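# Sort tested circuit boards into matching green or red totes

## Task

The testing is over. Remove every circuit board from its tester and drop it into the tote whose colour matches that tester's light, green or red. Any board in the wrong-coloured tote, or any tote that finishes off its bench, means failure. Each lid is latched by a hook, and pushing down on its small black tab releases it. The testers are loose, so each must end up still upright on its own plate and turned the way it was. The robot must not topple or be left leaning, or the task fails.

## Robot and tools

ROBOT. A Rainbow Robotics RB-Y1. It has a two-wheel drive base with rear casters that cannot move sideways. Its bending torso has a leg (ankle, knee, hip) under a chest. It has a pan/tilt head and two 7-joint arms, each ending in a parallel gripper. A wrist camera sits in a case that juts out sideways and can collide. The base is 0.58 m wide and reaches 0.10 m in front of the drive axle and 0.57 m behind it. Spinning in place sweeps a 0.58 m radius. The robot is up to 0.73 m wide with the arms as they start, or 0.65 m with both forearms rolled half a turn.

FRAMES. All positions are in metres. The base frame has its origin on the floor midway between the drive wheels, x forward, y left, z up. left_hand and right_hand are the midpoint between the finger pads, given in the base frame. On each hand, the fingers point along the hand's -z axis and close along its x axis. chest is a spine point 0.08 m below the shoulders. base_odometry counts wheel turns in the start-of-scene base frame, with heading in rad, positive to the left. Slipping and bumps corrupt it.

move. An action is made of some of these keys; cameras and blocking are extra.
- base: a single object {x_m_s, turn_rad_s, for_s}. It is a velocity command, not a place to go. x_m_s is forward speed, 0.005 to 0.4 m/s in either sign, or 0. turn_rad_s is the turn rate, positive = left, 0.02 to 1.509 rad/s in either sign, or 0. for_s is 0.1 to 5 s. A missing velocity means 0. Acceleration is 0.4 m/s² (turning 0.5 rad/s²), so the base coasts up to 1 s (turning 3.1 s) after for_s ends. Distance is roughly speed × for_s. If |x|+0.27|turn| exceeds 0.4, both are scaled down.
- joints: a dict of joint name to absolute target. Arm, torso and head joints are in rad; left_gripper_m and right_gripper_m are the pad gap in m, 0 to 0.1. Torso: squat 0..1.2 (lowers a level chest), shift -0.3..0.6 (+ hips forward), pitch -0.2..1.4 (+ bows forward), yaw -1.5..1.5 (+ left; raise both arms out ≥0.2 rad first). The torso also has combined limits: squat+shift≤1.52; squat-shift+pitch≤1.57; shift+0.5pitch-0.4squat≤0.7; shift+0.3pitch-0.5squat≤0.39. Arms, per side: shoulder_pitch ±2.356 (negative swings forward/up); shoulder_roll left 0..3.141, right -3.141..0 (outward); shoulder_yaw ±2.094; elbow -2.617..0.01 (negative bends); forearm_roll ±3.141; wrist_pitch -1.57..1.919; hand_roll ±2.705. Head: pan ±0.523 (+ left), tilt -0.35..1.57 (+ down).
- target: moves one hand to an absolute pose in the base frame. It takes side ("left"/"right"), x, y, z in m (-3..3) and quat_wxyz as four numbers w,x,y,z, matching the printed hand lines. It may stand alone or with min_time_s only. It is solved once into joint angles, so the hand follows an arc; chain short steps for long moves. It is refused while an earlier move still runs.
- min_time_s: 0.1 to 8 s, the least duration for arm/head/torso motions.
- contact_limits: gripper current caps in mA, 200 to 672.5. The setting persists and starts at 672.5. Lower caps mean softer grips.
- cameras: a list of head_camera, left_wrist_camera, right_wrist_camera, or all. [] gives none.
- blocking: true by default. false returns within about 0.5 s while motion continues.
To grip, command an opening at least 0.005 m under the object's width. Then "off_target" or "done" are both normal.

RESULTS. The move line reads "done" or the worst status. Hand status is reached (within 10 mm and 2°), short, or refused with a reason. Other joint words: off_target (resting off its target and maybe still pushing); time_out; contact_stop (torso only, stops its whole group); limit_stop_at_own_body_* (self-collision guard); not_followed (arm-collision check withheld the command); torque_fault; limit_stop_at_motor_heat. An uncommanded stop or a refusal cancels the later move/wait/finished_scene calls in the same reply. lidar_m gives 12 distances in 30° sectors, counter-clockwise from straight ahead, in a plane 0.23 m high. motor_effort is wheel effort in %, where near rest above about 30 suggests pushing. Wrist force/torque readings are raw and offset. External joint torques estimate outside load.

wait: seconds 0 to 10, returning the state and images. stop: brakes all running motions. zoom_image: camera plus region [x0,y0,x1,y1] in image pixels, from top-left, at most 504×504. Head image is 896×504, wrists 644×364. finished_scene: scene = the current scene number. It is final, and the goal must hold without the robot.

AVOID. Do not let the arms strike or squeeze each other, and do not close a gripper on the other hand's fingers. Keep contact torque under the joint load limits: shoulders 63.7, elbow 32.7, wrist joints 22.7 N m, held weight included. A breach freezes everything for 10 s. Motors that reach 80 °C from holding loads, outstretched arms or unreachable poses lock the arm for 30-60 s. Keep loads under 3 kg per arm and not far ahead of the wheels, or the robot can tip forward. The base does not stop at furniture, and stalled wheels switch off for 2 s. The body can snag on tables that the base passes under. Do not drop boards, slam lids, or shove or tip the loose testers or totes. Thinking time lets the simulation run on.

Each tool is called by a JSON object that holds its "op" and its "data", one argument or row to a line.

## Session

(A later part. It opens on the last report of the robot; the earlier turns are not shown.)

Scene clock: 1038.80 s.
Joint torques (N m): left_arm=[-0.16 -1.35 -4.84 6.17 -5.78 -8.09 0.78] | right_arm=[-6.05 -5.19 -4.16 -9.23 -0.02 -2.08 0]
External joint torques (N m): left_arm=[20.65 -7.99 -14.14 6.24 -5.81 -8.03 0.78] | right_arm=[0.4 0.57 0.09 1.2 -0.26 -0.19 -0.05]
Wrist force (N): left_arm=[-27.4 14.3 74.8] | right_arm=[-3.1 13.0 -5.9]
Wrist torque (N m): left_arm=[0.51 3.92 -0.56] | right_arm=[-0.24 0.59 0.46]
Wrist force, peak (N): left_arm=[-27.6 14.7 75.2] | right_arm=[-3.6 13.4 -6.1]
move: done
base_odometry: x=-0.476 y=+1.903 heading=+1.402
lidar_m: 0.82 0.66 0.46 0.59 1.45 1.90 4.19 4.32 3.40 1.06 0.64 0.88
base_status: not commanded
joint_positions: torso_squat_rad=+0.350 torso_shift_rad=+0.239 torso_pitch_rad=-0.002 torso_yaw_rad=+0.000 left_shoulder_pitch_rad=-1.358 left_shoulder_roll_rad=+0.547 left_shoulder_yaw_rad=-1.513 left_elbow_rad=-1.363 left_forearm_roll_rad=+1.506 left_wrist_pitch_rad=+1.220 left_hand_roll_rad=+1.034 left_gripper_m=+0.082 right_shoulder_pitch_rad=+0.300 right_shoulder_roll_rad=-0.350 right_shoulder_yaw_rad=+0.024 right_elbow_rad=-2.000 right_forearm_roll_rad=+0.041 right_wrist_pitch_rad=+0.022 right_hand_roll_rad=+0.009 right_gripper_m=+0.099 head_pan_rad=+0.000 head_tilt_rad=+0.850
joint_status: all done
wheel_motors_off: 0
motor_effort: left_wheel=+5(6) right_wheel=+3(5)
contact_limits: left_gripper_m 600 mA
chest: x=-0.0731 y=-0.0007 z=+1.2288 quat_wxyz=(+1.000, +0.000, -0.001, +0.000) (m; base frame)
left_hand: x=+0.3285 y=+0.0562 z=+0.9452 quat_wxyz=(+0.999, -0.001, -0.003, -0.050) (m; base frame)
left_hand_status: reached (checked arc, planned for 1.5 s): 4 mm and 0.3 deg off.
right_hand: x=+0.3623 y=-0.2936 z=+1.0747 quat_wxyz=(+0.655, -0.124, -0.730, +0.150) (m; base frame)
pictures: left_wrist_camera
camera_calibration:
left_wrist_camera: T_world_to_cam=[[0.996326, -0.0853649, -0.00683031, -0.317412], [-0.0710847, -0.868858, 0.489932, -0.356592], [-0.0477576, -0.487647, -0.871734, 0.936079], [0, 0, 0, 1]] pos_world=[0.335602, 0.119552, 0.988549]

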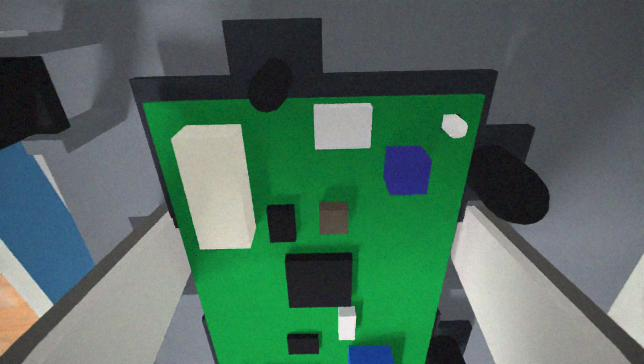

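{"op": "move", "data": {
  "target": {"side":"left","x":0.327,"y":0.05,"z":0.96,"quat_wxyz":[0.9987,0,0,-0.05]},
  "min_time_s": 1,
  "cameras": ["left_wrist_camera"]
}}

{"op": "move", "data": {
  "target": {"side":"left","x":0.327,"y":0.05,"z":0.941,"quat_wxyz":[0.9987,0,0,-0.05]},
  "min_time_s": 1.5,
  "cameras": ["left_wrist_camera"]
}}

Scene clock: 1054.07 s.
Joint torques (N m): left_arm=[-20.44 7.65 10.86 -0.55 0.44 0.25 0.5] | right_arm=[-5.96 -5.57 -4.19 -9.18 -0.01 -1.97 0.07]
External joint torques (N m): left_arm=[0.38 0.94 1.44 -0.57 0.4 0.3 0.5] | right_arm=[0.44 0.18 0.05 1.24 -0.25 -0.07 0.02]
Wrist force (N): left_arm=[-5.0 3.5 -9.1] | right_arm=[-3.3 12.9 -5.9]
Wrist torque (N m): left_arm=[-0.41 -0.80 -0.25] | right_arm=[-0.24 0.56 0.48]
Wrist force, peak (N): left_arm=[-27.6 14.5 75.1] | right_arm=[-3.6 13.3 -6.5]
move: done
base_odometry: x=-0.476 y=+1.903 heading=+1.402
lidar_m: 0.83 0.67 0.47 0.58 1.45 1.90 4.19 4.32 3.40 1.07 0.65 0.87
base_status: not commanded
joint_positions: torso_squat_rad=+0.350 torso_shift_rad=+0.240 torso_pitch_rad=+0.000 torso_yaw_rad=+0.000 left_shoulder_pitch_rad=-1.385 left_shoulder_roll_rad=+0.546 left_shoulder_yaw_rad=-1.497 left_elbow_rad=-1.375 left_forearm_roll_rad=+1.528 left_wrist_pitch_rad=+1.250 left_hand_roll_rad=+1.047 left_gripper_m=+0.082 right_shoulder_pitch_rad=+0.300 right_shoulder_roll_rad=-0.350 right_shoulder_yaw_rad=+0.024 right_elbow_rad=-2.000 right_forearm_roll_rad=+0.041 right_wrist_pitch_rad=+0.022 right_hand_roll_rad=+0.009 right_gripper_m=+0.099 head_pan_rad=+0.000 head_tilt_rad=+0.850
joint_status: all done
wheel_motors_off: 0
motor_effort: left_wheel=+3(6) right_wheel=+4(5)
contact_limits: left_gripper_m 600 mA
chest: x=-0.0718 y=-0.0007 z=+1.2287 quat_wxyz=(+1.000, +0.000, +0.000, +0.000) (m; base frame)
left_hand: x=+0.3277 y=+0.0499 z=+0.9584 quat_wxyz=(+0.999, +0.000, +0.001, -0.050) (m; base frame)
left_hand_status: reached (checked arc, planned for 1.0 s): 2 mm and 0.1 deg off.
right_hand: x=+0.3633 y=-0.2936 z=+1.0737 quat_wxyz=(+0.656, -0.123, -0.729, +0.150) (m; base frame)
pictures: left_wrist_camera
camera_calibration:
left_wrist_camera: T_world_to_cam=[[0.996244, -0.0853913, -0.0143801, -0.309818], [-0.0675185, -0.86998, 0.488443, -0.368307], [-0.0542192, -0.485637, -0.872477, 0.9473], [0, 0, 0, 1]] pos_world=[0.335149, 0.113169, 1.00194]

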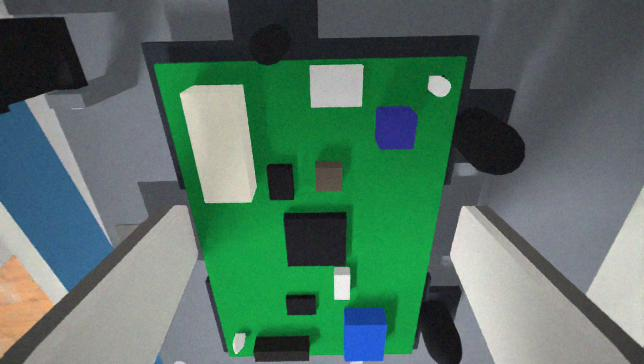

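Scene clock: 1055.90 s.
Joint torques (N m): left_arm=[-18.35 4.7 8.11 1 0.13 -0.33 -0.26] | right_arm=[-6.09 -5.5 -4.26 -9.21 0.04 -2.03 0.01]
External joint torques (N m): left_arm=[2.41 -1.83 -1.13 1.12 0.1 -0.28 -0.26] | right_arm=[0.31 0.25 -0.01 1.21 -0.2 -0.13 -0.04]
Wrist force (N): left_arm=[-5.4 3.6 -8.9] | right_arm=[-3.5 13.3 -6.2]
Wrist torque (N m): left_arm=[-0.44 -0.83 -0.24] | right_arm=[-0.25 0.55 0.45]
Wrist force, peak (N): left_arm=[-5.5 3.5 -9.3] | right_arm=[-3.3 13.4 -6.4]
move: done
base_odometry: x=-0.476 y=+1.903 heading=+1.402
lidar_m: 0.83 0.67 0.47 0.58 1.44 1.91 4.19 4.31 3.40 1.07 0.65 0.88
base_status: not commanded
joint_positions: torso_squat_rad=+0.350 torso_shift_rad=+0.240 torso_pitch_rad=+0.000 torso_yaw_rad=+0.000 left_shoulder_pitch_rad=-1.357 left_shoulder_roll_rad=+0.524 left_shoulder_yaw_rad=-1.515 left_elbow_rad=-1.348 left_forearm_roll_rad=+1.505 left_wrist_pitch_rad=+1.221 left_hand_roll_rad=+1.043 left_gripper_m=+0.082 right_shoulder_pitch_rad=+0.300 right_shoulder_roll_rad=-0.350 right_shoulder_yaw_rad=+0.024 right_elbow_rad=-2.000 right_forearm_roll_rad=+0.041 right_wrist_pitch_rad=+0.022 right_hand_roll_rad=+0.009 right_gripper_m=+0.099 head_pan_rad=+0.000 head_tilt_rad=+0.850
joint_status: all done
wheel_motors_off: 0
motor_effort: left_wheel=+3(5) right_wheel=+3(6)
contact_limits: left_gripper_m 600 mA
chest: x=-0.0718 y=-0.0007 z=+1.2287 quat_wxyz=(+1.000, +0.000, +0.000, +0.000) (m; base frame)
left_hand: x=+0.3272 y=+0.0500 z=+0.9413 quat_wxyz=(+0.999, +0.000, +0.000, -0.050) (m; base frame)
left_hand_status: reached (checked arc, planned for 1.5 s): 0 mm and 0.0 deg off.
right_hand: x=+0.3633 y=-0.2936 z=+1.0737 quat_wxyz=(+0.656, -0.123, -0.729, +0.150) (m; base frame)
pictures: left_wrist_camera
camera_calibration:
left_wrist_camera: T_world_to_cam=[[0.996371, -0.0842764, -0.0118904, -0.311896], [-0.0677441, -0.869856, 0.488632, -0.359999], [-0.0515231, -0.486053, -0.872409, 0.931381], [0, 0, 0, 1]] pos_world=[0.334365, 0.113268, 0.984743]

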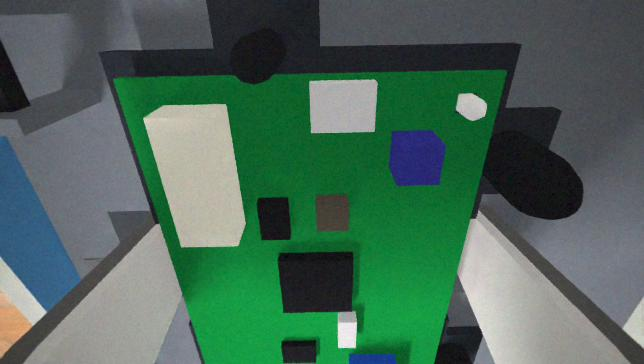

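Free. Continue to .926, grip, lift.

{"op": "move", "data": {
  "target": {"side":"left","x":0.327,"y":0.05,"z":0.925,"quat_wxyz":[0.9987,0,0,-0.05]},
  "min_time_s": 1.5,
  "cameras": ["left_wrist_camera"]
}}

{"op": "move", "data": {
  "joints": {"left_gripper_m":0.05},
  "cameras": ["left_wrist_camera"]
}}

{"op": "move", "data": {
  "target": {"side":"left","x":0.327,"y":0.05,"z":0.945,"quat_wxyz":[0.9987,0,0,-0.05]},
  "min_time_s": 2,
  "cameras": ["left_wrist_camera","head_camera"]
}}

Scene clock: 1062.13 s.
Joint torques (N m): left_arm=[-17.25 6.34 5.99 1.63 -0.56 0.5 -0.57] | right_arm=[-6.07 -5.52 -4.2 -9.23 -0.01 -1.9 0.04]
External joint torques (N m): left_arm=[3.48 0.01 -3.05 1.86 -0.59 0.55 -0.57] | right_arm=[0.33 0.23 0.04 1.19 -0.25 0 -0.01]
Wrist force (N): left_arm=[-5.3 -1.3 -7.3] | right_arm=[-3.6 13.0 -6.1]
Wrist torque (N m): left_arm=[-0.45 -0.72 0.01] | right_arm=[-0.23 0.52 0.47]
Wrist force, peak (N): left_arm=[-5.5 3.7 -9.3] | right_arm=[-3.3 13.5 -6.5]
move: done
base_odometry: x=-0.476 y=+1.903 heading=+1.402
lidar_m: 0.82 0.67 0.47 0.58 1.45 1.92 4.20 4.32 3.39 1.07 0.65 0.88
base_status: not commanded
joint_positions: torso_squat_rad=+0.350 torso_shift_rad=+0.240 torso_pitch_rad=+0.000 torso_yaw_rad=+0.000 left_shoulder_pitch_rad=-1.332 left_shoulder_roll_rad=+0.499 left_shoulder_yaw_rad=-1.529 left_elbow_rad=-1.312 left_forearm_roll_rad=+1.487 left_wrist_pitch_rad=+1.195 left_hand_roll_rad=+1.031 left_gripper_m=+0.082 right_shoulder_pitch_rad=+0.300 right_shoulder_roll_rad=-0.350 right_shoulder_yaw_rad=+0.024 right_elbow_rad=-2.000 right_forearm_roll_rad=+0.041 right_wrist_pitch_rad=+0.022 right_hand_roll_rad=+0.009 right_gripper_m=+0.099 head_pan_rad=+0.000 head_tilt_rad=+0.850
joint_status: all done
wheel_motors_off: 0
motor_effort: left_wheel=+3(5) right_wheel=+3(5)
contact_limits: left_gripper_m 600 mA
chest: x=-0.0718 y=-0.0007 z=+1.2287 quat_wxyz=(+1.000, +0.000, +0.000, +0.000) (m; base frame)
left_hand: x=+0.3271 y=+0.0495 z=+0.9254 quat_wxyz=(+0.999, -0.001, +0.000, -0.050) (m; base frame)
left_hand_status: reached (checked arc, planned for 1.5 s): 1 mm and 0.1 deg off.
right_hand: x=+0.3633 y=-0.2937 z=+1.0737 quat_wxyz=(+0.656, -0.123, -0.729, +0.150) (m; base frame)
pictures: left_wrist_camera
camera_calibration:
left_wrist_camera: T_world_to_cam=[[0.996326, -0.0848264, -0.0117535, -0.312185], [-0.0682483, -0.869413, 0.48935, -0.353247], [-0.0517284, -0.48675, -0.872009, 0.917021], [0, 0, 0, 1]] pos_world=[0.334366, 0.112761, 0.968842]

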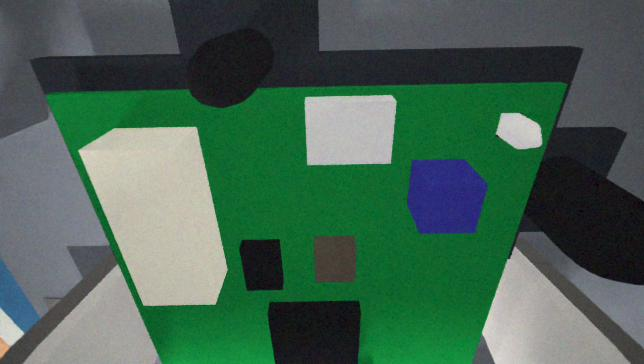

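Scene clock: 1062.97 s.
Joint torques (N m): left_arm=[-20.38 7.84 7.59 2.6 -2.05 -0.86 -0.46] | right_arm=[-5.91 -5.53 -4.44 -9.18 0.01 -1.95 0.03]
External joint torques (N m): left_arm=[0.34 1.51 -1.44 2.83 -2.08 -0.8 -0.46] | right_arm=[0.49 0.22 -0.19 1.24 -0.23 -0.05 -0.02]
Wrist force (N): left_arm=[-16.5 1.5 -3.6] | right_arm=[-3.0 13.1 -6.4]
Wrist torque (N m): left_arm=[-0.43 -0.75 -0.06] | right_arm=[-0.24 0.59 0.47]
Wrist force, peak (N): left_arm=[-20.9 1.8 -4.9] | right_arm=[-3.4 13.3 -6.7]
move: off_target
base_odometry: x=-0.476 y=+1.903 heading=+1.402
lidar_m: 0.82 0.66 0.47 0.58 1.45 1.91 4.19 4.32 3.40 1.06 0.66 0.89
base_status: not commanded
joint_positions: torso_squat_rad=+0.350 torso_shift_rad=+0.240 torso_pitch_rad=+0.000 torso_yaw_rad=+0.000 left_shoulder_pitch_rad=-1.331 left_shoulder_roll_rad=+0.499 left_shoulder_yaw_rad=-1.529 left_elbow_rad=-1.312 left_forearm_roll_rad=+1.488 left_wrist_pitch_rad=+1.195 left_hand_roll_rad=+1.031 left_gripper_m=+0.071 right_shoulder_pitch_rad=+0.300 right_shoulder_roll_rad=-0.350 right_shoulder_yaw_rad=+0.024 right_elbow_rad=-2.000 right_forearm_roll_rad=+0.041 right_wrist_pitch_rad=+0.022 right_hand_roll_rad=+0.009 right_gripper_m=+0.099 head_pan_rad=+0.000 head_tilt_rad=+0.850
joint_status: left_gripper_m off_target (ended at +0.071, target +0.050)
wheel_motors_off: 0
motor_effort: left_wheel=+2(4) right_wheel=+3(5)
contact_limits: left_gripper_m 600 mA
chest: x=-0.0719 y=-0.0007 z=+1.2287 quat_wxyz=(+1.000, +0.000, +0.000, +0.000) (m; base frame)
left_hand: x=+0.3265 y=+0.0495 z=+0.9251 quat_wxyz=(+0.999, +0.000, +0.000, -0.050) (m; base frame)
right_hand: x=+0.3632 y=-0.2937 z=+1.0738 quat_wxyz=(+0.656, -0.123, -0.729, +0.150) (m; base frame)
pictures: left_wrist_camera
camera_calibration:
left_wrist_camera: T_world_to_cam=[[0.996287, -0.0850935, -0.0131186, -0.310316], [-0.0678357, -0.869623, 0.489035, -0.352941], [-0.0530219, -0.486329, -0.872166, 0.917269], [0, 0, 0, 1]] pos_world=[0.333857, 0.112764, 0.96854]

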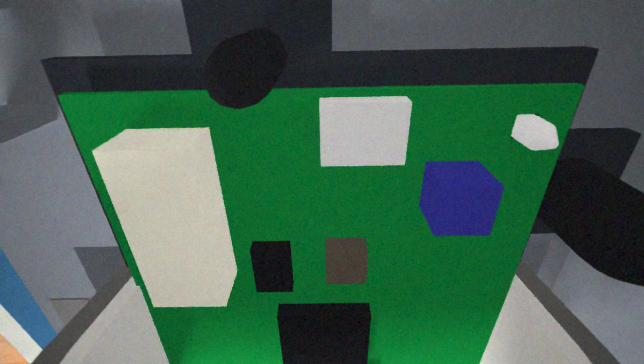

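Scene clock: 1065.30 s.
Joint torques (N m): left_arm=[-20.59 7.81 10.62 -0.75 0.44 0.25 0.44] | right_arm=[-6.08 -5.46 -4.29 -9.21 0.04 -2.05 -0.01]
External joint torques (N m): left_arm=[0.18 1.24 1.34 -0.66 0.41 0.3 0.44] | right_arm=[0.32 0.29 -0.04 1.21 -0.2 -0.15 -0.07]
Wrist force (N): left_arm=[-5.1 3.3 -9.4] | right_arm=[-3.2 13.1 -6.4]
Wrist torque (N m): left_arm=[-0.39 -0.80 -0.23] | right_arm=[-0.25 0.57 0.45]
Wrist force, peak (N): left_arm=[-13.6 -2.1 -15.9] | right_arm=[-3.3 13.5 -6.2]
move: done
base_odometry: x=-0.476 y=+1.903 heading=+1.402
lidar_m: 0.83 0.67 0.47 0.58 1.45 1.90 4.19 4.32 3.40 1.07 0.65 0.88
base_status: not commanded
joint_positions: torso_squat_rad=+0.350 torso_shift_rad=+0.240 torso_pitch_rad=+0.000 torso_yaw_rad=+0.000 left_shoulder_pitch_rad=-1.363 left_shoulder_roll_rad=+0.529 left_shoulder_yaw_rad=-1.512 left_elbow_rad=-1.356 left_forearm_roll_rad=+1.509 left_wrist_pitch_rad=+1.227 left_hand_roll_rad=+1.045 left_gripper_m=+0.071 right_shoulder_pitch_rad=+0.300 right_shoulder_roll_rad=-0.350 right_shoulder_yaw_rad=+0.024 right_elbow_rad=-2.000 right_forearm_roll_rad=+0.041 right_wrist_pitch_rad=+0.022 right_hand_roll_rad=+0.009 right_gripper_m=+0.099 head_pan_rad=+0.000 head_tilt_rad=+0.850
joint_status: all done
wheel_motors_off: 0
motor_effort: left_wheel=+2(4) right_wheel=+4(6)
contact_limits: left_gripper_m 600 mA
chest: x=-0.0718 y=-0.0007 z=+1.2287 quat_wxyz=(+1.000, +0.000, +0.000, +0.000) (m; base frame)
left_hand: x=+0.3270 y=+0.0500 z=+0.9447 quat_wxyz=(+0.999, +0.000, +0.000, -0.050) (m; base frame)
left_hand_status: reached (checked arc, planned for 2.0 s): 0 mm and 0.0 deg off.
right_hand: x=+0.3633 y=-0.2937 z=+1.0737 quat_wxyz=(+0.656, -0.123, -0.729, +0.150) (m; base frame)
pictures: head_camera, left_wrist_camera
camera_calibration:
head_camera: T_world_to_cam=[[0.0269706, -0.998754, 0.0419848, -0.0611481], [-0.723956, -0.0484774, -0.688141, 1.00591], [0.689319, -0.0118356, -0.724361, 1.00825], [0, 0, 0, 1]] pos_world=[0.0348762, -0.000374924, 1.42511]
left_wrist_camera: T_world_to_cam=[[0.996322, -0.0847085, -0.0129376, -0.310657], [-0.0676316, -0.870047, 0.488307, -0.361496], [-0.0526201, -0.485636, -0.872576, 0.934865], [0, 0, 0, 1]] pos_world=[0.334258, 0.11317, 0.988242]

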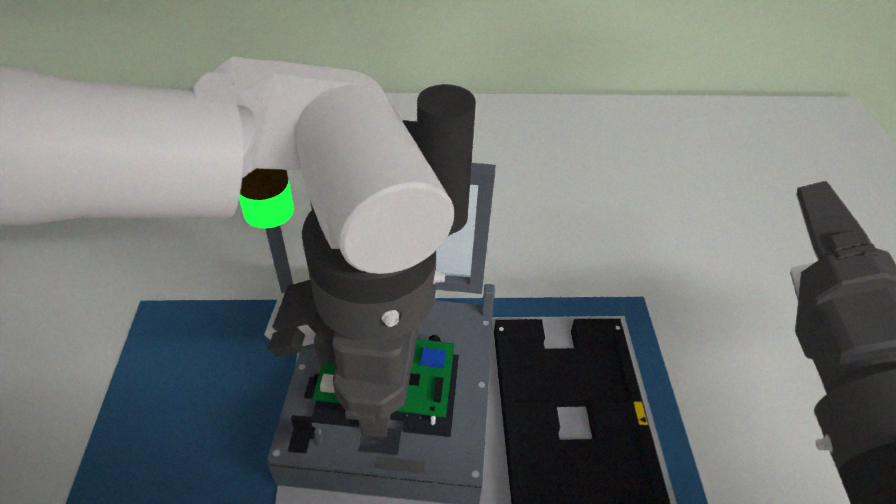

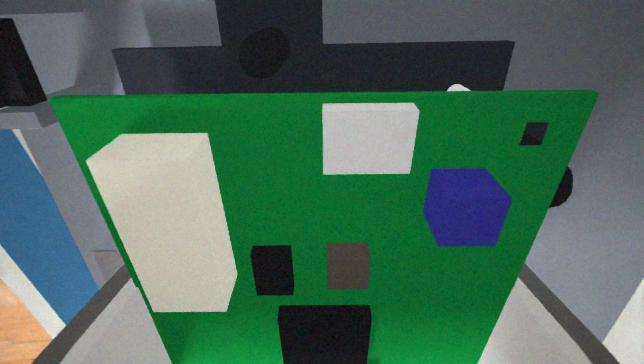

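Lifted cleanly. Raise.

{"op": "move", "data": {
  "target": {"side":"left","x":0.325,"y":0.055,"z":1.04,"quat_wxyz":[0.9987,0,0,-0.05]},
  "min_time_s": 2.5,
  "cameras": ["left_wrist_camera"]
}}

{"op": "move", "data": {
  "target": {"side":"left","x":0.31,"y":0.12,"z":1.13,"quat_wxyz":[1,0,0,0]},
  "min_time_s": 2.5,
  "cameras": ["left_wrist_camera","head_camera"]
}}

Scene clock: 1073.53 s.
Joint torques (N m): left_arm=[-20.56 8.67 11.1 0.19 0.38 0.29 0.39] | right_arm=[-6.01 -5.28 -4.05 -9.16 -0.01 -2.03 0.08]
External joint torques (N m): left_arm=[0.09 1.35 1.09 -0.61 0.35 0.34 0.39] | right_arm=[0.39 0.47 0.19 1.26 -0.24 -0.13 0.03]
Wrist force (N): left_arm=[-5.5 3.6 -9.8] | right_arm=[-3.5 12.9 -6.3]
Wrist torque (N m): left_arm=[-0.42 -0.87 -0.25] | right_arm=[-0.20 0.54 0.45]
Wrist force, peak (N): left_arm=[-5.5 3.6 -9.8] | right_arm=[-3.1 13.4 -6.3]
move: done
base_odometry: x=-0.476 y=+1.903 heading=+1.402
lidar_m: 0.82 0.67 0.47 0.59 1.45 1.91 4.20 4.32 3.41 1.06 0.65 0.88
base_status: not commanded
joint_positions: torso_squat_rad=+0.350 torso_shift_rad=+0.240 torso_pitch_rad=+0.000 torso_yaw_rad=+0.000 left_shoulder_pitch_rad=-1.510 left_shoulder_roll_rad=+0.662 left_shoulder_yaw_rad=-1.415 left_elbow_rad=-1.503 left_forearm_roll_rad=+1.637 left_wrist_pitch_rad=+1.380 left_hand_roll_rad=+1.077 left_gripper_m=+0.071 right_shoulder_pitch_rad=+0.300 right_shoulder_roll_rad=-0.350 right_shoulder_yaw_rad=+0.024 right_elbow_rad=-2.000 right_forearm_roll_rad=+0.041 right_wrist_pitch_rad=+0.022 right_hand_roll_rad=+0.009 right_gripper_m=+0.099 head_pan_rad=+0.000 head_tilt_rad=+0.850
joint_status: all done
wheel_motors_off: 0
motor_effort: left_wheel=+1(4) right_wheel=+3(5)
contact_limits: left_gripper_m 600 mA
chest: x=-0.0718 y=-0.0007 z=+1.2287 quat_wxyz=(+1.000, +0.000, +0.000, +0.000) (m; base frame)
left_hand: x=+0.3249 y=+0.0550 z=+1.0398 quat_wxyz=(+0.999, +0.000, +0.000, -0.050) (m; base frame)
left_hand_status: reached (checked arc, planned for 2.5 s): 0 mm and 0.0 deg off.
right_hand: x=+0.3633 y=-0.2937 z=+1.0737 quat_wxyz=(+0.656, -0.123, -0.729, +0.150) (m; base frame)
pictures: left_wrist_camera
camera_calibration:
left_wrist_camera: T_world_to_cam=[[0.996325, -0.0847005, -0.0127151, -0.307256], [-0.0677335, -0.870045, 0.488296, -0.403625], [-0.0524216, -0.485641, -0.872585, 1.02003], [0, 0, 0, 1]] pos_world=[0.33226, 0.11817, 1.08324]

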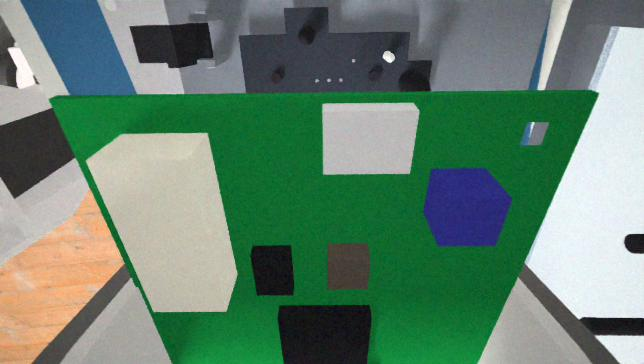

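Scene clock: 1076.37 s.
Joint torques (N m): left_arm=[-19.1 8.08 11.15 1.23 0.38 0.28 0.43] | right_arm=[-6 -5.26 -4.14 -9.11 0 -2.05 0.1]
External joint torques (N m): left_arm=[0.14 1.08 1.02 -0.69 0.34 0.33 0.43] | right_arm=[0.4 0.49 0.11 1.31 -0.24 -0.15 0.05]
Wrist force (N): left_arm=[-5.0 3.3 -9.4] | right_arm=[-3.3 13.0 -6.1]
Wrist torque (N m): left_arm=[-0.39 -0.81 -0.25] | right_arm=[-0.21 0.56 0.45]
Wrist force, peak (N): left_arm=[-5.2 3.5 -9.9] | right_arm=[-3.6 13.5 -6.3]
move: done
base_odometry: x=-0.476 y=+1.903 heading=+1.402
lidar_m: 0.83 0.67 0.47 0.58 1.45 1.91 4.19 4.32 3.40 1.06 0.65 0.88
base_status: not commanded
joint_positions: torso_squat_rad=+0.350 torso_shift_rad=+0.240 torso_pitch_rad=+0.000 torso_yaw_rad=+0.000 left_shoulder_pitch_rad=-1.602 left_shoulder_roll_rad=+0.952 left_shoulder_yaw_rad=-1.325 left_elbow_rad=-1.700 left_forearm_roll_rad=+1.786 left_wrist_pitch_rad=+1.514 left_hand_roll_rad=+1.124 left_gripper_m=+0.071 right_shoulder_pitch_rad=+0.300 right_shoulder_roll_rad=-0.350 right_shoulder_yaw_rad=+0.024 right_elbow_rad=-2.000 right_forearm_roll_rad=+0.041 right_wrist_pitch_rad=+0.022 right_hand_roll_rad=+0.009 right_gripper_m=+0.099 head_pan_rad=+0.000 head_tilt_rad=+0.850
joint_status: all done
wheel_motors_off: 0
motor_effort: left_wheel=+2(4) right_wheel=+5(6)
contact_limits: left_gripper_m 600 mA
chest: x=-0.0718 y=-0.0007 z=+1.2287 quat_wxyz=(+1.000, +0.000, +0.000, +0.000) (m; base frame)
left_hand: x=+0.3100 y=+0.1199 z=+1.1298 quat_wxyz=(+1.000, +0.000, +0.000, +0.000) (m; base frame)
left_hand_status: reached (checked arc, planned for 2.5 s): 0 mm and 0.0 deg off.
right_hand: x=+0.3633 y=-0.2937 z=+1.0737 quat_wxyz=(+0.656, -0.123, -0.729, +0.150) (m; base frame)
pictures: head_camera, left_wrist_camera
camera_calibration:
head_camera: T_world_to_cam=[[0.0269686, -0.998754, 0.0419829, -0.061148], [-0.723956, -0.0484746, -0.688141, 1.00598], [0.689319, -0.0118356, -0.724361, 1.00818], [0, 0, 0, 1]] pos_world=[0.0349762, -0.000374934, 1.42511]
left_wrist_camera: T_world_to_cam=[[0.999802, 0.0152721, -0.0127218, -0.298769], [0.0195401, -0.872476, 0.488266, -0.418783], [-0.00364259, -0.488419, -0.872602, 1.11456], [0, 0, 0, 1]] pos_world=[0.310953, 0.183557, 1.17324]

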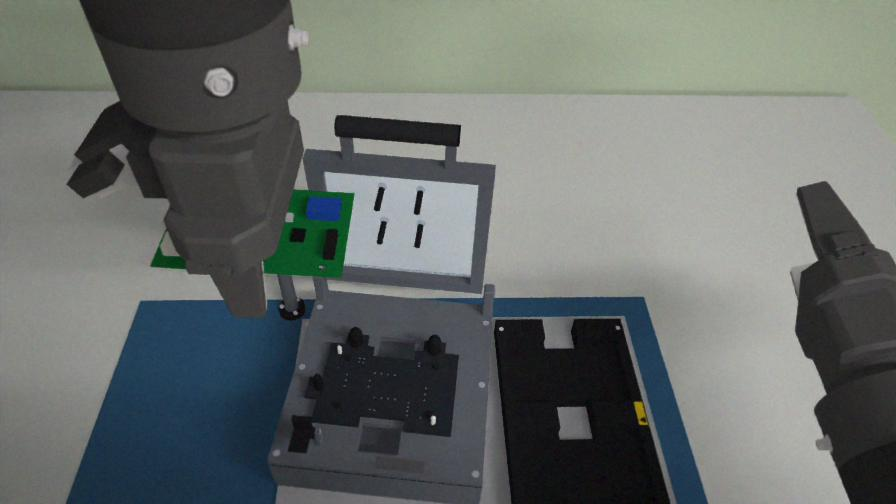

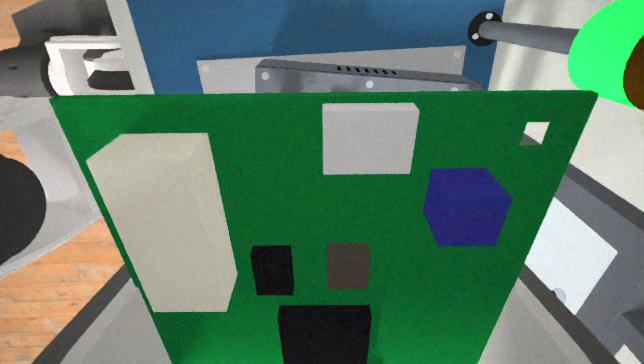

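{"op": "move", "data": {
  "base": {"x_m_s":-0.25,"for_s":2.6},
  "cameras": []
}}

{"op": "move", "data": {
  "base": {"turn_rad_s":-0.6,"for_s":3.92},
  "joints": {"torso_shift_rad":0.0,"head_tilt_rad":0.5}
}}

Scene clock: 1093.37 s.
Joint torques (N m): left_arm=[-18.43 7.61 10.76 1.69 0.37 0.23 0.39] | right_arm=[-5.79 -5.54 -3.88 -9.2 -0.02 -1.96 0.09]
External joint torques (N m): left_arm=[0.81 0.61 0.64 -0.22 0.33 0.28 0.39] | right_arm=[0.6 0.21 0.37 1.23 -0.26 -0.06 0.04]
Wrist force (N): left_arm=[-5.1 3.6 -9.3] | right_arm=[-3.5 13.1 -6.1]
Wrist torque (N m): left_arm=[-0.44 -0.81 -0.24] | right_arm=[-0.26 0.55 0.46]
Wrist force, peak (N): left_arm=[-5.8 3.5 -9.5] | right_arm=[-3.3 13.4 -6.3]
move: done
base_odometry: x=-0.585 y=+1.263 heading=+1.402
lidar_m: 1.47 0.92 1.10 1.38 1.41 1.85 3.55 3.63 3.44 3.26 1.30 1.04
base_status: done (sent for 2.6 of 2.6 s)
joint_positions: torso_squat_rad=+0.350 torso_shift_rad=+0.240 torso_pitch_rad=+0.000 torso_yaw_rad=+0.000 left_shoulder_pitch_rad=-1.602 left_shoulder_roll_rad=+0.952 left_shoulder_yaw_rad=-1.325 left_elbow_rad=-1.700 left_forearm_roll_rad=+1.786 left_wrist_pitch_rad=+1.514 left_hand_roll_rad=+1.124 left_gripper_m=+0.071 right_shoulder_pitch_rad=+0.300 right_shoulder_roll_rad=-0.350 right_shoulder_yaw_rad=+0.024 right_elbow_rad=-2.000 right_forearm_roll_rad=+0.041 right_wrist_pitch_rad=+0.022 right_hand_roll_rad=+0.009 right_gripper_m=+0.099 head_pan_rad=+0.000 head_tilt_rad=+0.850
joint_status: not commanded
wheel_motors_off: 0
motor_effort: left_wheel=-1(21) right_wheel=+6(23)
contact_limits: left_gripper_m 600 mA
chest: x=-0.0717 y=-0.0007 z=+1.2286 quat_wxyz=(+1.000, +0.000, +0.000, +0.000) (m; base frame)
left_hand: x=+0.3101 y=+0.1199 z=+1.1298 quat_wxyz=(+1.000, +0.000, +0.000, +0.000) (m; base frame)
right_hand: x=+0.3633 y=-0.2937 z=+1.0736 quat_wxyz=(+0.656, -0.123, -0.729, +0.150) (m; base frame)
pictures: none
No camera images: "cameras" was empty.

Scene clock: 1098.80 s.
Joint torques (N m): left_arm=[-18.45 7.74 10.93 1.72 0.37 0.21 0.47] | right_arm=[-5.82 -5.15 -4.3 -9.22 0.01 -1.99 0.01]
External joint torques (N m): left_arm=[0.79 0.74 0.81 -0.21 0.33 0.26 0.47] | right_arm=[0.59 0.61 -0.05 1.21 -0.23 -0.09 -0.04]
Wrist force (N): left_arm=[-5.1 3.5 -9.4] | right_arm=[-3.4 12.9 -6.1]
Wrist torque (N m): left_arm=[-0.43 -0.80 -0.25] | right_arm=[-0.22 0.57 0.45]
Wrist force, peak (N): left_arm=[-5.4 3.5 -9.5] | right_arm=[-3.7 13.4 -6.7]
move: done
base_odometry: x=-0.585 y=+1.263 heading=-0.958
lidar_m: 3.87 3.24 1.74 1.05 1.32 0.92 0.93 1.40 1.40 1.58 2.54 3.54
base_status: done (sent for 3.93 of 3.93 s)
joint_positions: torso_squat_rad=+0.350 torso_shift_rad=+0.000 torso_pitch_rad=+0.000 torso_yaw_rad=+0.000 left_shoulder_pitch_rad=-1.602 left_shoulder_roll_rad=+0.952 left_shoulder_yaw_rad=-1.325 left_elbow_rad=-1.700 left_forearm_roll_rad=+1.786 left_wrist_pitch_rad=+1.514 left_hand_roll_rad=+1.124 left_gripper_m=+0.071 right_shoulder_pitch_rad=+0.300 right_shoulder_roll_rad=-0.350 right_shoulder_yaw_rad=+0.024 right_elbow_rad=-2.000 right_forearm_roll_rad=+0.041 right_wrist_pitch_rad=+0.022 right_hand_roll_rad=+0.009 right_gripper_m=+0.099 head_pan_rad=+0.000 head_tilt_rad=+0.500
joint_status: all done
wheel_motors_off: 0
motor_effort: left_wheel=+4(25) right_wheel=+3(24)
contact_limits: left_gripper_m 600 mA
chest: x=-0.2281 y=-0.0007 z=+1.2475 quat_wxyz=(+1.000, +0.000, +0.000, +0.000) (m; base frame)
left_hand: x=+0.1537 y=+0.1199 z=+1.1487 quat_wxyz=(+1.000, +0.000, +0.000, +0.000) (m; base frame)
right_hand: x=+0.2070 y=-0.2937 z=+1.0925 quat_wxyz=(+0.656, -0.123, -0.729, +0.150) (m; base frame)
pictures: head_camera, left_wrist_camera, right_wrist_camera
camera_calibration:
head_camera: T_world_to_cam=[[0.0105826, -0.99876, 0.0486433, -0.0707122], [-0.444152, -0.0482789, -0.89465, 1.26235], [0.895889, -0.0121373, -0.444112, 0.766529], [0, 0, 0, 1]] pos_world=[-0.125301, -0.000376145, 1.47323]
left_wrist_camera: T_world_to_cam=[[0.999807, 0.0151913, -0.0124518, -0.142569], [0.019338, -0.872435, 0.488348, -0.425031], [-0.00344471, -0.488495, -0.87256, 1.13042], [0, 0, 0, 1]] pos_world=[0.154655, 0.183556, 1.19214]
right_wrist_camera: T_world_to_cam=[[0.125217, -0.357597, -0.925443, 0.882617], [-0.457954, 0.806636, -0.373653, 0.773153], [0.880113, 0.470598, -0.0627578, 0.0963703], [0, 0, 0, 1]] pos_world=[0.158732, -0.353384, 1.11175]

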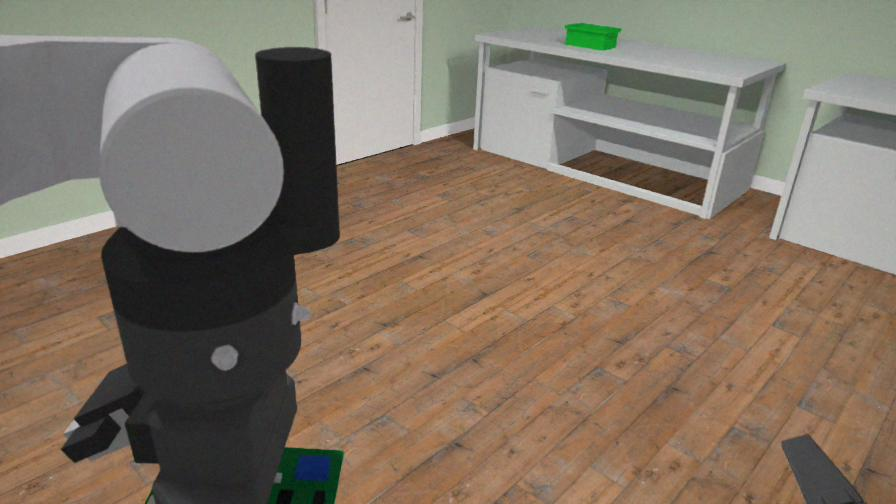

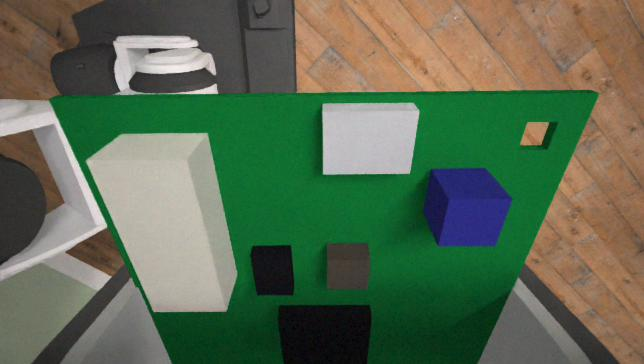

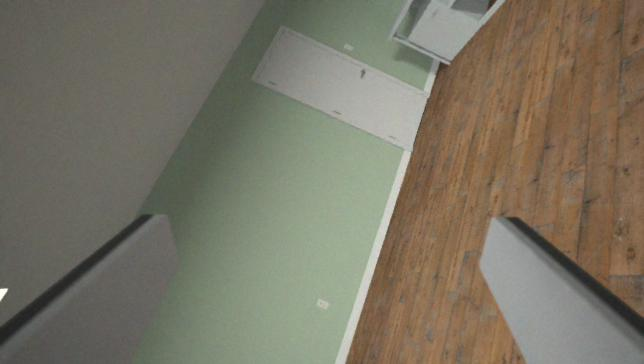

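{"op": "move", "data": {
  "base": {"x_m_s":0.38,"for_s":4.2},
  "cameras": []
}}

{"op": "move", "data": {
  "base": {"x_m_s":0.38,"for_s":3.8},
  "cameras": []
}}

{"op": "move", "data": {
  "base": {"turn_rad_s":-0.5,"for_s":1.65},
  "joints": {"head_tilt_rad":0.6},
  "cameras": ["head_camera","right_wrist_camera"]
}}

Scene clock: 1111.77 s.
Joint torques (N m): left_arm=[-18.36 7.74 10.73 1.83 0.34 0.13 0.41] | right_arm=[-5.82 -5.44 -4.29 -9.13 -0.05 -2.01 0.03]
External joint torques (N m): left_arm=[0.88 0.75 0.61 -0.09 0.3 0.18 0.41] | right_arm=[0.58 0.31 -0.04 1.3 -0.29 -0.11 -0.02]
Wrist force (N): left_arm=[-5.6 3.3 -9.2] | right_arm=[-3.3 13.0 -6.3]
Wrist torque (N m): left_arm=[-0.41 -0.87 -0.26] | right_arm=[-0.25 0.57 0.46]
Wrist force, peak (N): left_arm=[-5.8 3.7 -9.2] | right_arm=[-3.6 13.2 -6.8]
move: done
base_odometry: x=+0.332 y=-0.043 heading=-0.958
lidar_m: 2.58 2.17 2.17 2.44 1.96 1.91 2.50 2.48 2.47 2.78 2.35 2.32
base_status: done (sent for 4.2 of 4.2 s)
joint_positions: torso_squat_rad=+0.350 torso_shift_rad=+0.000 torso_pitch_rad=+0.000 torso_yaw_rad=+0.000 left_shoulder_pitch_rad=-1.602 left_shoulder_roll_rad=+0.952 left_shoulder_yaw_rad=-1.325 left_elbow_rad=-1.700 left_forearm_roll_rad=+1.786 left_wrist_pitch_rad=+1.514 left_hand_roll_rad=+1.124 left_gripper_m=+0.071 right_shoulder_pitch_rad=+0.300 right_shoulder_roll_rad=-0.350 right_shoulder_yaw_rad=+0.024 right_elbow_rad=-2.000 right_forearm_roll_rad=+0.041 right_wrist_pitch_rad=+0.022 right_hand_roll_rad=+0.009 right_gripper_m=+0.099 head_pan_rad=+0.000 head_tilt_rad=+0.500
joint_status: not commanded
wheel_motors_off: 0
motor_effort: left_wheel=-5(31) right_wheel=+0(30)
contact_limits: left_gripper_m 600 mA
chest: x=-0.2280 y=-0.0007 z=+1.2475 quat_wxyz=(+1.000, +0.000, +0.000, +0.000) (m; base frame)
left_hand: x=+0.1538 y=+0.1199 z=+1.1486 quat_wxyz=(+1.000, +0.000, +0.000, +0.000) (m; base frame)
right_hand: x=+0.2071 y=-0.2937 z=+1.0924 quat_wxyz=(+0.656, -0.123, -0.729, +0.150) (m; base frame)
pictures: none
No camera images: "cameras" was empty.

Scene clock: 1116.87 s.
Joint torques (N m): left_arm=[-18.27 7.62 10.78 1.83 0.23 0.16 0.44] | right_arm=[-5.89 -5.33 -4.26 -9.15 -0.03 -1.97 0.07]
External joint torques (N m): left_arm=[0.96 0.62 0.65 -0.09 0.19 0.21 0.44] | right_arm=[0.51 0.42 -0.01 1.27 -0.27 -0.07 0.02]
Wrist force (N): left_arm=[-5.3 3.0 -9.2] | right_arm=[-3.4 12.8 -5.9]
Wrist torque (N m): left_arm=[-0.36 -0.83 -0.24] | right_arm=[-0.22 0.55 0.46]
Wrist force, peak (N): left_arm=[-5.8 3.5 -9.2] | right_arm=[-3.4 13.3 -6.5]
move: done
base_odometry: x=+1.162 y=-1.225 heading=-0.959
lidar_m: 1.37 1.17 1.20 1.36 2.22 3.06 3.94 3.44 3.29 1.55 1.67 1.26
base_status: done (sent for 3.8 of 3.8 s)
joint_positions: torso_squat_rad=+0.350 torso_shift_rad=+0.000 torso_pitch_rad=+0.000 torso_yaw_rad=+0.000 left_shoulder_pitch_rad=-1.602 left_shoulder_roll_rad=+0.952 left_shoulder_yaw_rad=-1.325 left_elbow_rad=-1.700 left_forearm_roll_rad=+1.786 left_wrist_pitch_rad=+1.514 left_hand_roll_rad=+1.124 left_gripper_m=+0.071 right_shoulder_pitch_rad=+0.300 right_shoulder_roll_rad=-0.350 right_shoulder_yaw_rad=+0.024 right_elbow_rad=-2.000 right_forearm_roll_rad=+0.041 right_wrist_pitch_rad=+0.022 right_hand_roll_rad=+0.009 right_gripper_m=+0.099 head_pan_rad=+0.000 head_tilt_rad=+0.500
joint_status: not commanded
wheel_motors_off: 0
motor_effort: left_wheel=-5(17) right_wheel=+0(28)
contact_limits: left_gripper_m 600 mA
chest: x=-0.2280 y=-0.0007 z=+1.2475 quat_wxyz=(+1.000, +0.000, +0.000, +0.000) (m; base frame)
left_hand: x=+0.1538 y=+0.1199 z=+1.1486 quat_wxyz=(+1.000, +0.000, +0.000, +0.000) (m; base frame)
right_hand: x=+0.2071 y=-0.2937 z=+1.0924 quat_wxyz=(+0.656, -0.123, -0.729, +0.150) (m; base frame)
pictures: none
No camera images: "cameras" was empty.

Scene clock: 1119.83 s.
Joint torques (N m): left_arm=[-18.22 7.75 10.88 1.78 0.29 0.12 0.39] | right_arm=[-5.79 -5.48 -4.25 -9.15 0.01 -1.95 0.01]
External joint torques (N m): left_arm=[1.01 0.75 0.75 -0.14 0.25 0.18 0.39] | right_arm=[0.61 0.27 0 1.27 -0.22 -0.05 -0.04]
Wrist force (N): left_arm=[-5.4 3.3 -9.0] | right_arm=[-3.4 12.9 -6.0]
Wrist torque (N m): left_arm=[-0.40 -0.83 -0.25] | right_arm=[-0.23 0.55 0.45]
Wrist force, peak (N): left_arm=[-5.4 3.7 -9.3] | right_arm=[-3.7 13.3 -6.2]
move: done
base_odometry: x=+1.162 y=-1.225 heading=-1.792
lidar_m: 1.26 1.26 1.26 1.17 1.22 1.57 3.10 3.11 3.67 3.43 2.04 1.52
base_status: done (sent for 1.67 of 1.67 s)
joint_positions: torso_squat_rad=+0.350 torso_shift_rad=+0.000 torso_pitch_rad=+0.000 torso_yaw_rad=+0.000 left_shoulder_pitch_rad=-1.602 left_shoulder_roll_rad=+0.952 left_shoulder_yaw_rad=-1.325 left_elbow_rad=-1.700 left_forearm_roll_rad=+1.786 left_wrist_pitch_rad=+1.514 left_hand_roll_rad=+1.124 left_gripper_m=+0.071 right_shoulder_pitch_rad=+0.300 right_shoulder_roll_rad=-0.350 right_shoulder_yaw_rad=+0.024 right_elbow_rad=-2.000 right_forearm_roll_rad=+0.041 right_wrist_pitch_rad=+0.022 right_hand_roll_rad=+0.009 right_gripper_m=+0.099 head_pan_rad=+0.000 head_tilt_rad=+0.600
joint_status: all done
wheel_motors_off: 0
motor_effort: left_wheel=+3(29) right_wheel=-1(27)
contact_limits: left_gripper_m 600 mA
chest: x=-0.2280 y=-0.0007 z=+1.2475 quat_wxyz=(+1.000, +0.000, +0.000, +0.000) (m; base frame)
left_hand: x=+0.1538 y=+0.1199 z=+1.1486 quat_wxyz=(+1.000, +0.000, +0.000, +0.000) (m; base frame)
right_hand: x=+0.2071 y=-0.2937 z=+1.0925 quat_wxyz=(+0.656, -0.123, -0.729, +0.150) (m; base frame)
pictures: head_camera, right_wrist_camera
camera_calibration:
head_camera: T_world_to_cam=[[0.0155331, -0.998757, 0.0473716, -0.0678647], [-0.531404, -0.0483784, -0.845736, 1.17364], [0.846976, -0.0120366, -0.531495, 0.882785], [0, 0, 0, 1]] pos_world=[-0.122964, -0.000375616, 1.465]
right_wrist_camera: T_world_to_cam=[[0.125006, -0.3576, -0.925471, 0.88261], [-0.458032, 0.806639, -0.373551, 0.772981], [0.880102, 0.470591, -0.0629571, 0.0964498], [0, 0, 0, 1]] pos_world=[0.158832, -0.353284, 1.11165]

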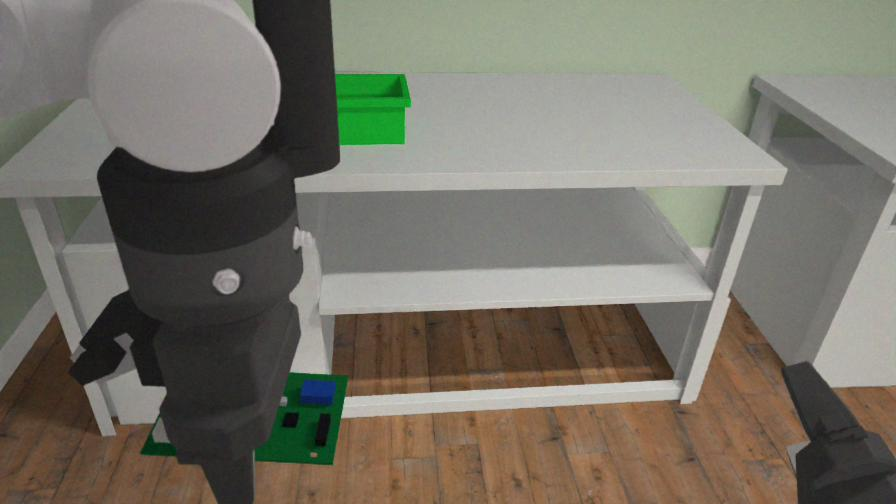

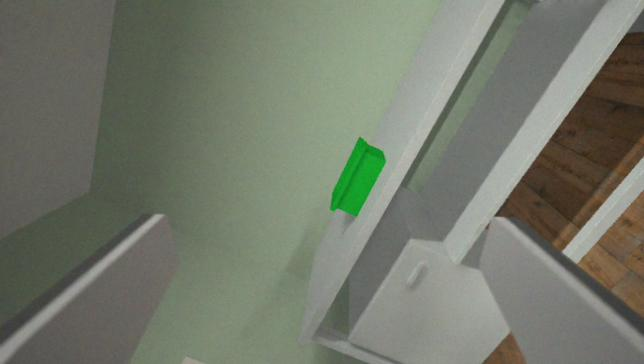

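{"op": "move", "data": {
  "base": {"x_m_s":0.25,"for_s":3.3},
  "joints": {"torso_shift_rad":0.2,"head_tilt_rad":0.8}
}}

Scene clock: 1143.30 s.
Joint torques (N m): left_arm=[-18.23 7.68 10.71 1.94 0.2 0.11 0.46] | right_arm=[-5.69 -5.3 -4.32 -9.23 0.05 -2.05 0.09]
External joint torques (N m): left_arm=[1.01 0.68 0.58 0.03 0.16 0.16 0.46] | right_arm=[0.7 0.45 -0.07 1.2 -0.19 -0.15 0.04]
Wrist force (N): left_arm=[-5.2 3.6 -9.1] | right_arm=[-3.3 13.5 -6.1]
Wrist torque (N m): left_arm=[-0.42 -0.86 -0.24] | right_arm=[-0.30 0.59 0.47]
Wrist force, peak (N): left_arm=[-6.1 3.7 -9.3] | right_arm=[-3.7 13.6 -6.4]
move: done
base_odometry: x=+0.981 y=-2.030 heading=-1.792
lidar_m: 1.08 0.51 0.55 1.26 1.29 1.68 3.70 3.94 3.59 2.97 0.90 1.07
base_status: done (sent for 3.3 of 3.3 s)
joint_positions: torso_squat_rad=+0.350 torso_shift_rad=+0.200 torso_pitch_rad=+0.000 torso_yaw_rad=+0.000 left_shoulder_pitch_rad=-1.602 left_shoulder_roll_rad=+0.952 left_shoulder_yaw_rad=-1.325 left_elbow_rad=-1.700 left_forearm_roll_rad=+1.786 left_wrist_pitch_rad=+1.514 left_hand_roll_rad=+1.124 left_gripper_m=+0.071 right_shoulder_pitch_rad=+0.300 right_shoulder_roll_rad=-0.350 right_shoulder_yaw_rad=+0.024 right_elbow_rad=-2.000 right_forearm_roll_rad=+0.041 right_wrist_pitch_rad=+0.022 right_hand_roll_rad=+0.009 right_gripper_m=+0.099 head_pan_rad=+0.000 head_tilt_rad=+0.800
joint_status: all done
wheel_motors_off: 0
motor_effort: left_wheel=-4(33) right_wheel=+0(31)
contact_limits: left_gripper_m 600 mA
chest: x=-0.0974 y=-0.0007 z=+1.2344 quat_wxyz=(+1.000, +0.000, +0.000, +0.000) (m; base frame)
left_hand: x=+0.2844 y=+0.1199 z=+1.1355 quat_wxyz=(+1.000, +0.000, +0.000, +0.000) (m; base frame)
right_hand: x=+0.3377 y=-0.2937 z=+1.0793 quat_wxyz=(+0.656, -0.123, -0.729, +0.150) (m; base frame)
pictures: head_camera, left_wrist_camera, right_wrist_camera
camera_calibration:
head_camera: T_world_to_cam=[[0.0247739, -0.998753, 0.0433473, -0.0628177], [-0.688765, -0.0484796, -0.723362, 1.04462], [0.724561, -0.0119356, -0.689107, 0.982043], [0, 0, 0, 1]] pos_world=[0.0095063, -0.000375081, 1.4351]
left_wrist_camera: T_world_to_cam=[[0.999806, 0.015095, -0.012628, -0.273181], [0.0193402, -0.872413, 0.488387, -0.421211], [-0.00364463, -0.488536, -0.872536, 1.11947], [0, 0, 0, 1]] pos_world=[0.285354, 0.183555, 1.17904]
right_wrist_camera: T_world_to_cam=[[0.125006, -0.3576, -0.925471, 0.854148], [-0.458032, 0.806639, -0.373551, 0.827952], [0.880102, 0.470591, -0.0629571, -0.0194043], [0, 0, 0, 1]] pos_world=[0.289532, -0.353284, 1.09855]

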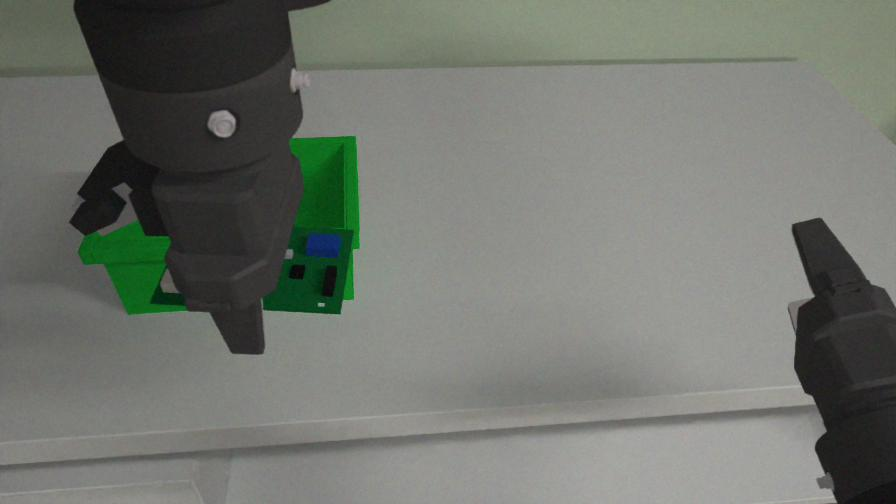

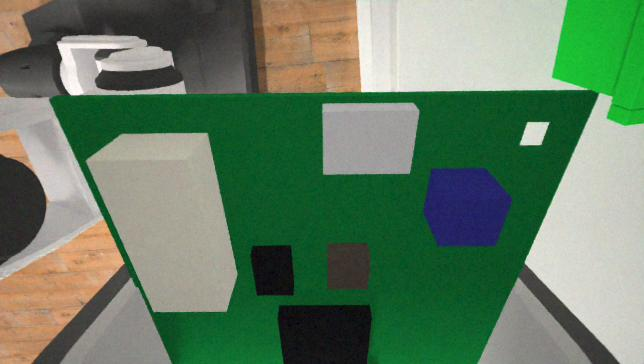

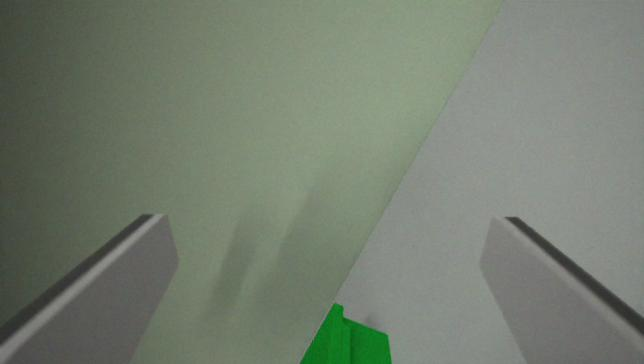

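{"op": "move", "data": {
  "base": {"x_m_s":0.1,"for_s":0.9},
  "cameras": []
}}

{"op": "move", "data": {
  "target": {"side":"left","x":0.42,"y":0.2,"z":1.12,"quat_wxyz":[1,0,0,0]},
  "min_time_s": 2
}}

Scene clock: 1150.87 s.
Joint torques (N m): left_arm=[-18.21 7.47 10.65 2 0.26 0.14 0.47] | right_arm=[-5.86 -5.42 -4.43 -9.17 0.08 -1.99 0.04]
External joint torques (N m): left_arm=[1.03 0.47 0.52 0.08 0.22 0.19 0.47] | right_arm=[0.53 0.34 -0.18 1.25 -0.15 -0.09 -0.01]
Wrist force (N): left_arm=[-5.1 3.4 -9.2] | right_arm=[-3.5 13.3 -6.3]
Wrist torque (N m): left_arm=[-0.40 -0.82 -0.23] | right_arm=[-0.29 0.53 0.46]
Wrist force, peak (N): left_arm=[-5.7 3.8 -9.3] | right_arm=[-3.5 13.7 -6.4]
move: done
base_odometry: x=+0.961 y=-2.118 heading=-1.792
lidar_m: 0.98 0.46 0.44 0.92 1.30 1.69 3.73 4.02 3.58 2.95 0.86 1.05
base_status: done (sent for 0.9 of 0.9 s)
joint_positions: torso_squat_rad=+0.350 torso_shift_rad=+0.200 torso_pitch_rad=+0.000 torso_yaw_rad=+0.000 left_shoulder_pitch_rad=-1.602 left_shoulder_roll_rad=+0.952 left_shoulder_yaw_rad=-1.325 left_elbow_rad=-1.700 left_forearm_roll_rad=+1.786 left_wrist_pitch_rad=+1.514 left_hand_roll_rad=+1.124 left_gripper_m=+0.071 right_shoulder_pitch_rad=+0.300 right_shoulder_roll_rad=-0.350 right_shoulder_yaw_rad=+0.024 right_elbow_rad=-2.000 right_forearm_roll_rad=+0.041 right_wrist_pitch_rad=+0.022 right_hand_roll_rad=+0.009 right_gripper_m=+0.099 head_pan_rad=+0.000 head_tilt_rad=+0.800
joint_status: not commanded
wheel_motors_off: 0
motor_effort: left_wheel=-3(19) right_wheel=-1(25)
contact_limits: left_gripper_m 600 mA
chest: x=-0.0973 y=-0.0007 z=+1.2344 quat_wxyz=(+1.000, +0.000, +0.000, +0.000) (m; base frame)
left_hand: x=+0.2845 y=+0.1199 z=+1.1355 quat_wxyz=(+1.000, +0.000, +0.000, +0.000) (m; base frame)
right_hand: x=+0.3378 y=-0.2937 z=+1.0793 quat_wxyz=(+0.656, -0.123, -0.729, +0.150) (m; base frame)
pictures: none
No camera images: "cameras" was empty.

Scene clock: 1153.20 s.
Joint torques (N m): left_arm=[-22.52 7.2 5.41 2.24 0.04 0.21 -0.01] | right_arm=[-6 -5.45 -4.49 -9.18 0.05 -2.1 0.01]
External joint torques (N m): left_arm=[1.8 -1.67 -1.2 0.74 0.02 0.31 -0.01] | right_arm=[0.39 0.3 -0.24 1.25 -0.18 -0.2 -0.04]
Wrist force (N): left_arm=[-5.3 3.6 -9.2] | right_arm=[-3.3 13.0 -6.2]
Wrist torque (N m): left_arm=[-0.45 -0.86 -0.22] | right_arm=[-0.25 0.56 0.47]
Wrist force, peak (N): left_arm=[-5.4 3.8 -9.8] | right_arm=[-3.5 13.6 -6.3]
move: done
base_odometry: x=+0.961 y=-2.118 heading=-1.792
lidar_m: 0.98 0.45 0.43 0.91 1.29 1.69 3.73 4.02 3.59 2.96 0.86 1.06
base_status: not commanded
joint_positions: torso_squat_rad=+0.350 torso_shift_rad=+0.200 torso_pitch_rad=+0.000 torso_yaw_rad=+0.000 left_shoulder_pitch_rad=-1.577 left_shoulder_roll_rad=+0.696 left_shoulder_yaw_rad=-1.366 left_elbow_rad=-0.758 left_forearm_roll_rad=+1.744 left_wrist_pitch_rad=+1.570 left_hand_roll_rad=+0.425 left_gripper_m=+0.071 right_shoulder_pitch_rad=+0.300 right_shoulder_roll_rad=-0.350 right_shoulder_yaw_rad=+0.024 right_elbow_rad=-2.000 right_forearm_roll_rad=+0.041 right_wrist_pitch_rad=+0.022 right_hand_roll_rad=+0.009 right_gripper_m=+0.099 head_pan_rad=+0.000 head_tilt_rad=+0.800
joint_status: all done
wheel_motors_off: 0
motor_effort: left_wheel=-2(5) right_wheel=+0(2)
contact_limits: left_gripper_m 600 mA
chest: x=-0.0973 y=-0.0007 z=+1.2344 quat_wxyz=(+1.000, +0.000, +0.000, +0.000) (m; base frame)
left_hand: x=+0.4195 y=+0.1999 z=+1.1202 quat_wxyz=(+1.000, -0.001, -0.003, +0.000) (m; base frame)
left_hand_status: reached (checked arc, planned for 2.0 s): 1 mm and 0.3 deg off.
right_hand: x=+0.3377 y=-0.2937 z=+1.0793 quat_wxyz=(+0.656, -0.123, -0.729, +0.150) (m; base frame)
pictures: head_camera, left_wrist_camera, right_wrist_camera
camera_calibration:
head_camera: T_world_to_cam=[[0.0247778, -0.998753, 0.0433415, -0.0628094], [-0.688868, -0.0484765, -0.723264, 1.04448], [0.724463, -0.0119357, -0.68921, 0.982191], [0, 0, 0, 1]] pos_world=[0.00950651, -0.000375092, 1.4351]
left_wrist_camera: T_world_to_cam=[[0.999848, 0.0158641, -0.00726208, -0.415858], [0.0173881, -0.871789, 0.489573, -0.34724], [0.00143562, -0.489625, -0.871932, 1.14306], [0, 0, 0, 1]] pos_world=[0.420191, 0.263548, 1.16365]
right_wrist_camera: T_world_to_cam=[[0.125006, -0.3576, -0.925471, 0.854112], [-0.458032, 0.806639, -0.373551, 0.828033], [0.880102, 0.470591, -0.0629571, -0.0193572], [0, 0, 0, 1]] pos_world=[0.289532, -0.353384, 1.09855]

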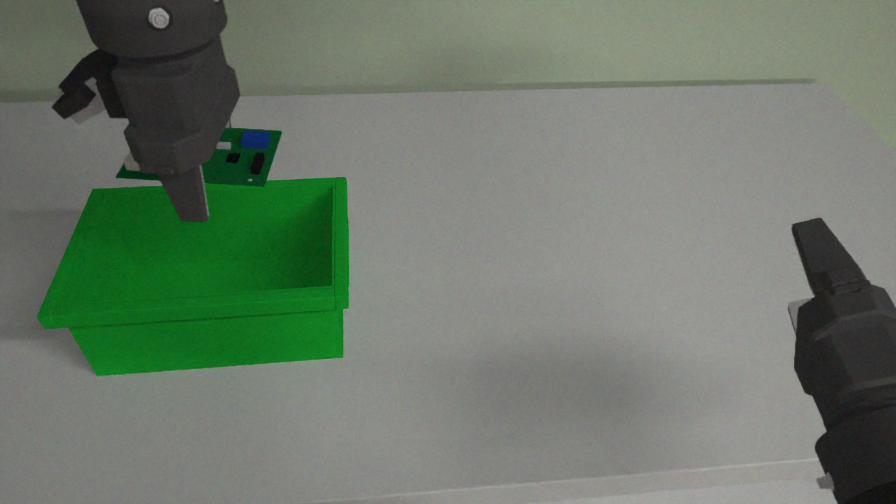

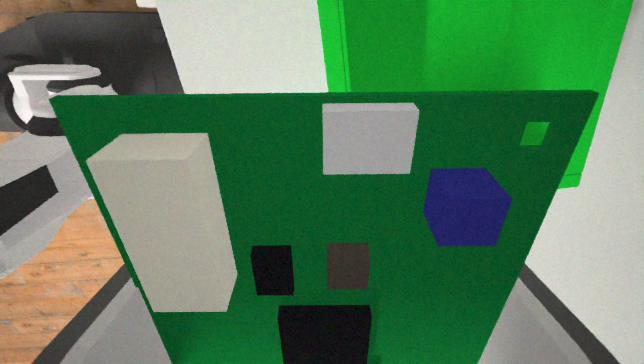

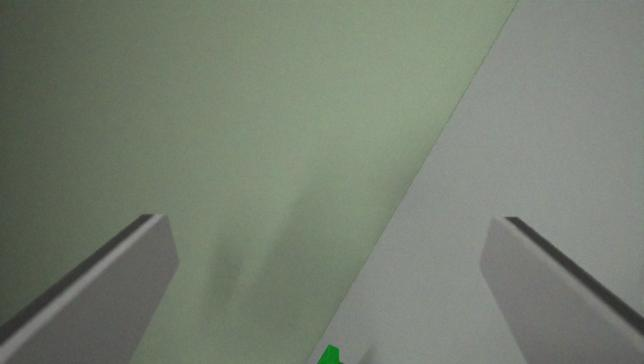

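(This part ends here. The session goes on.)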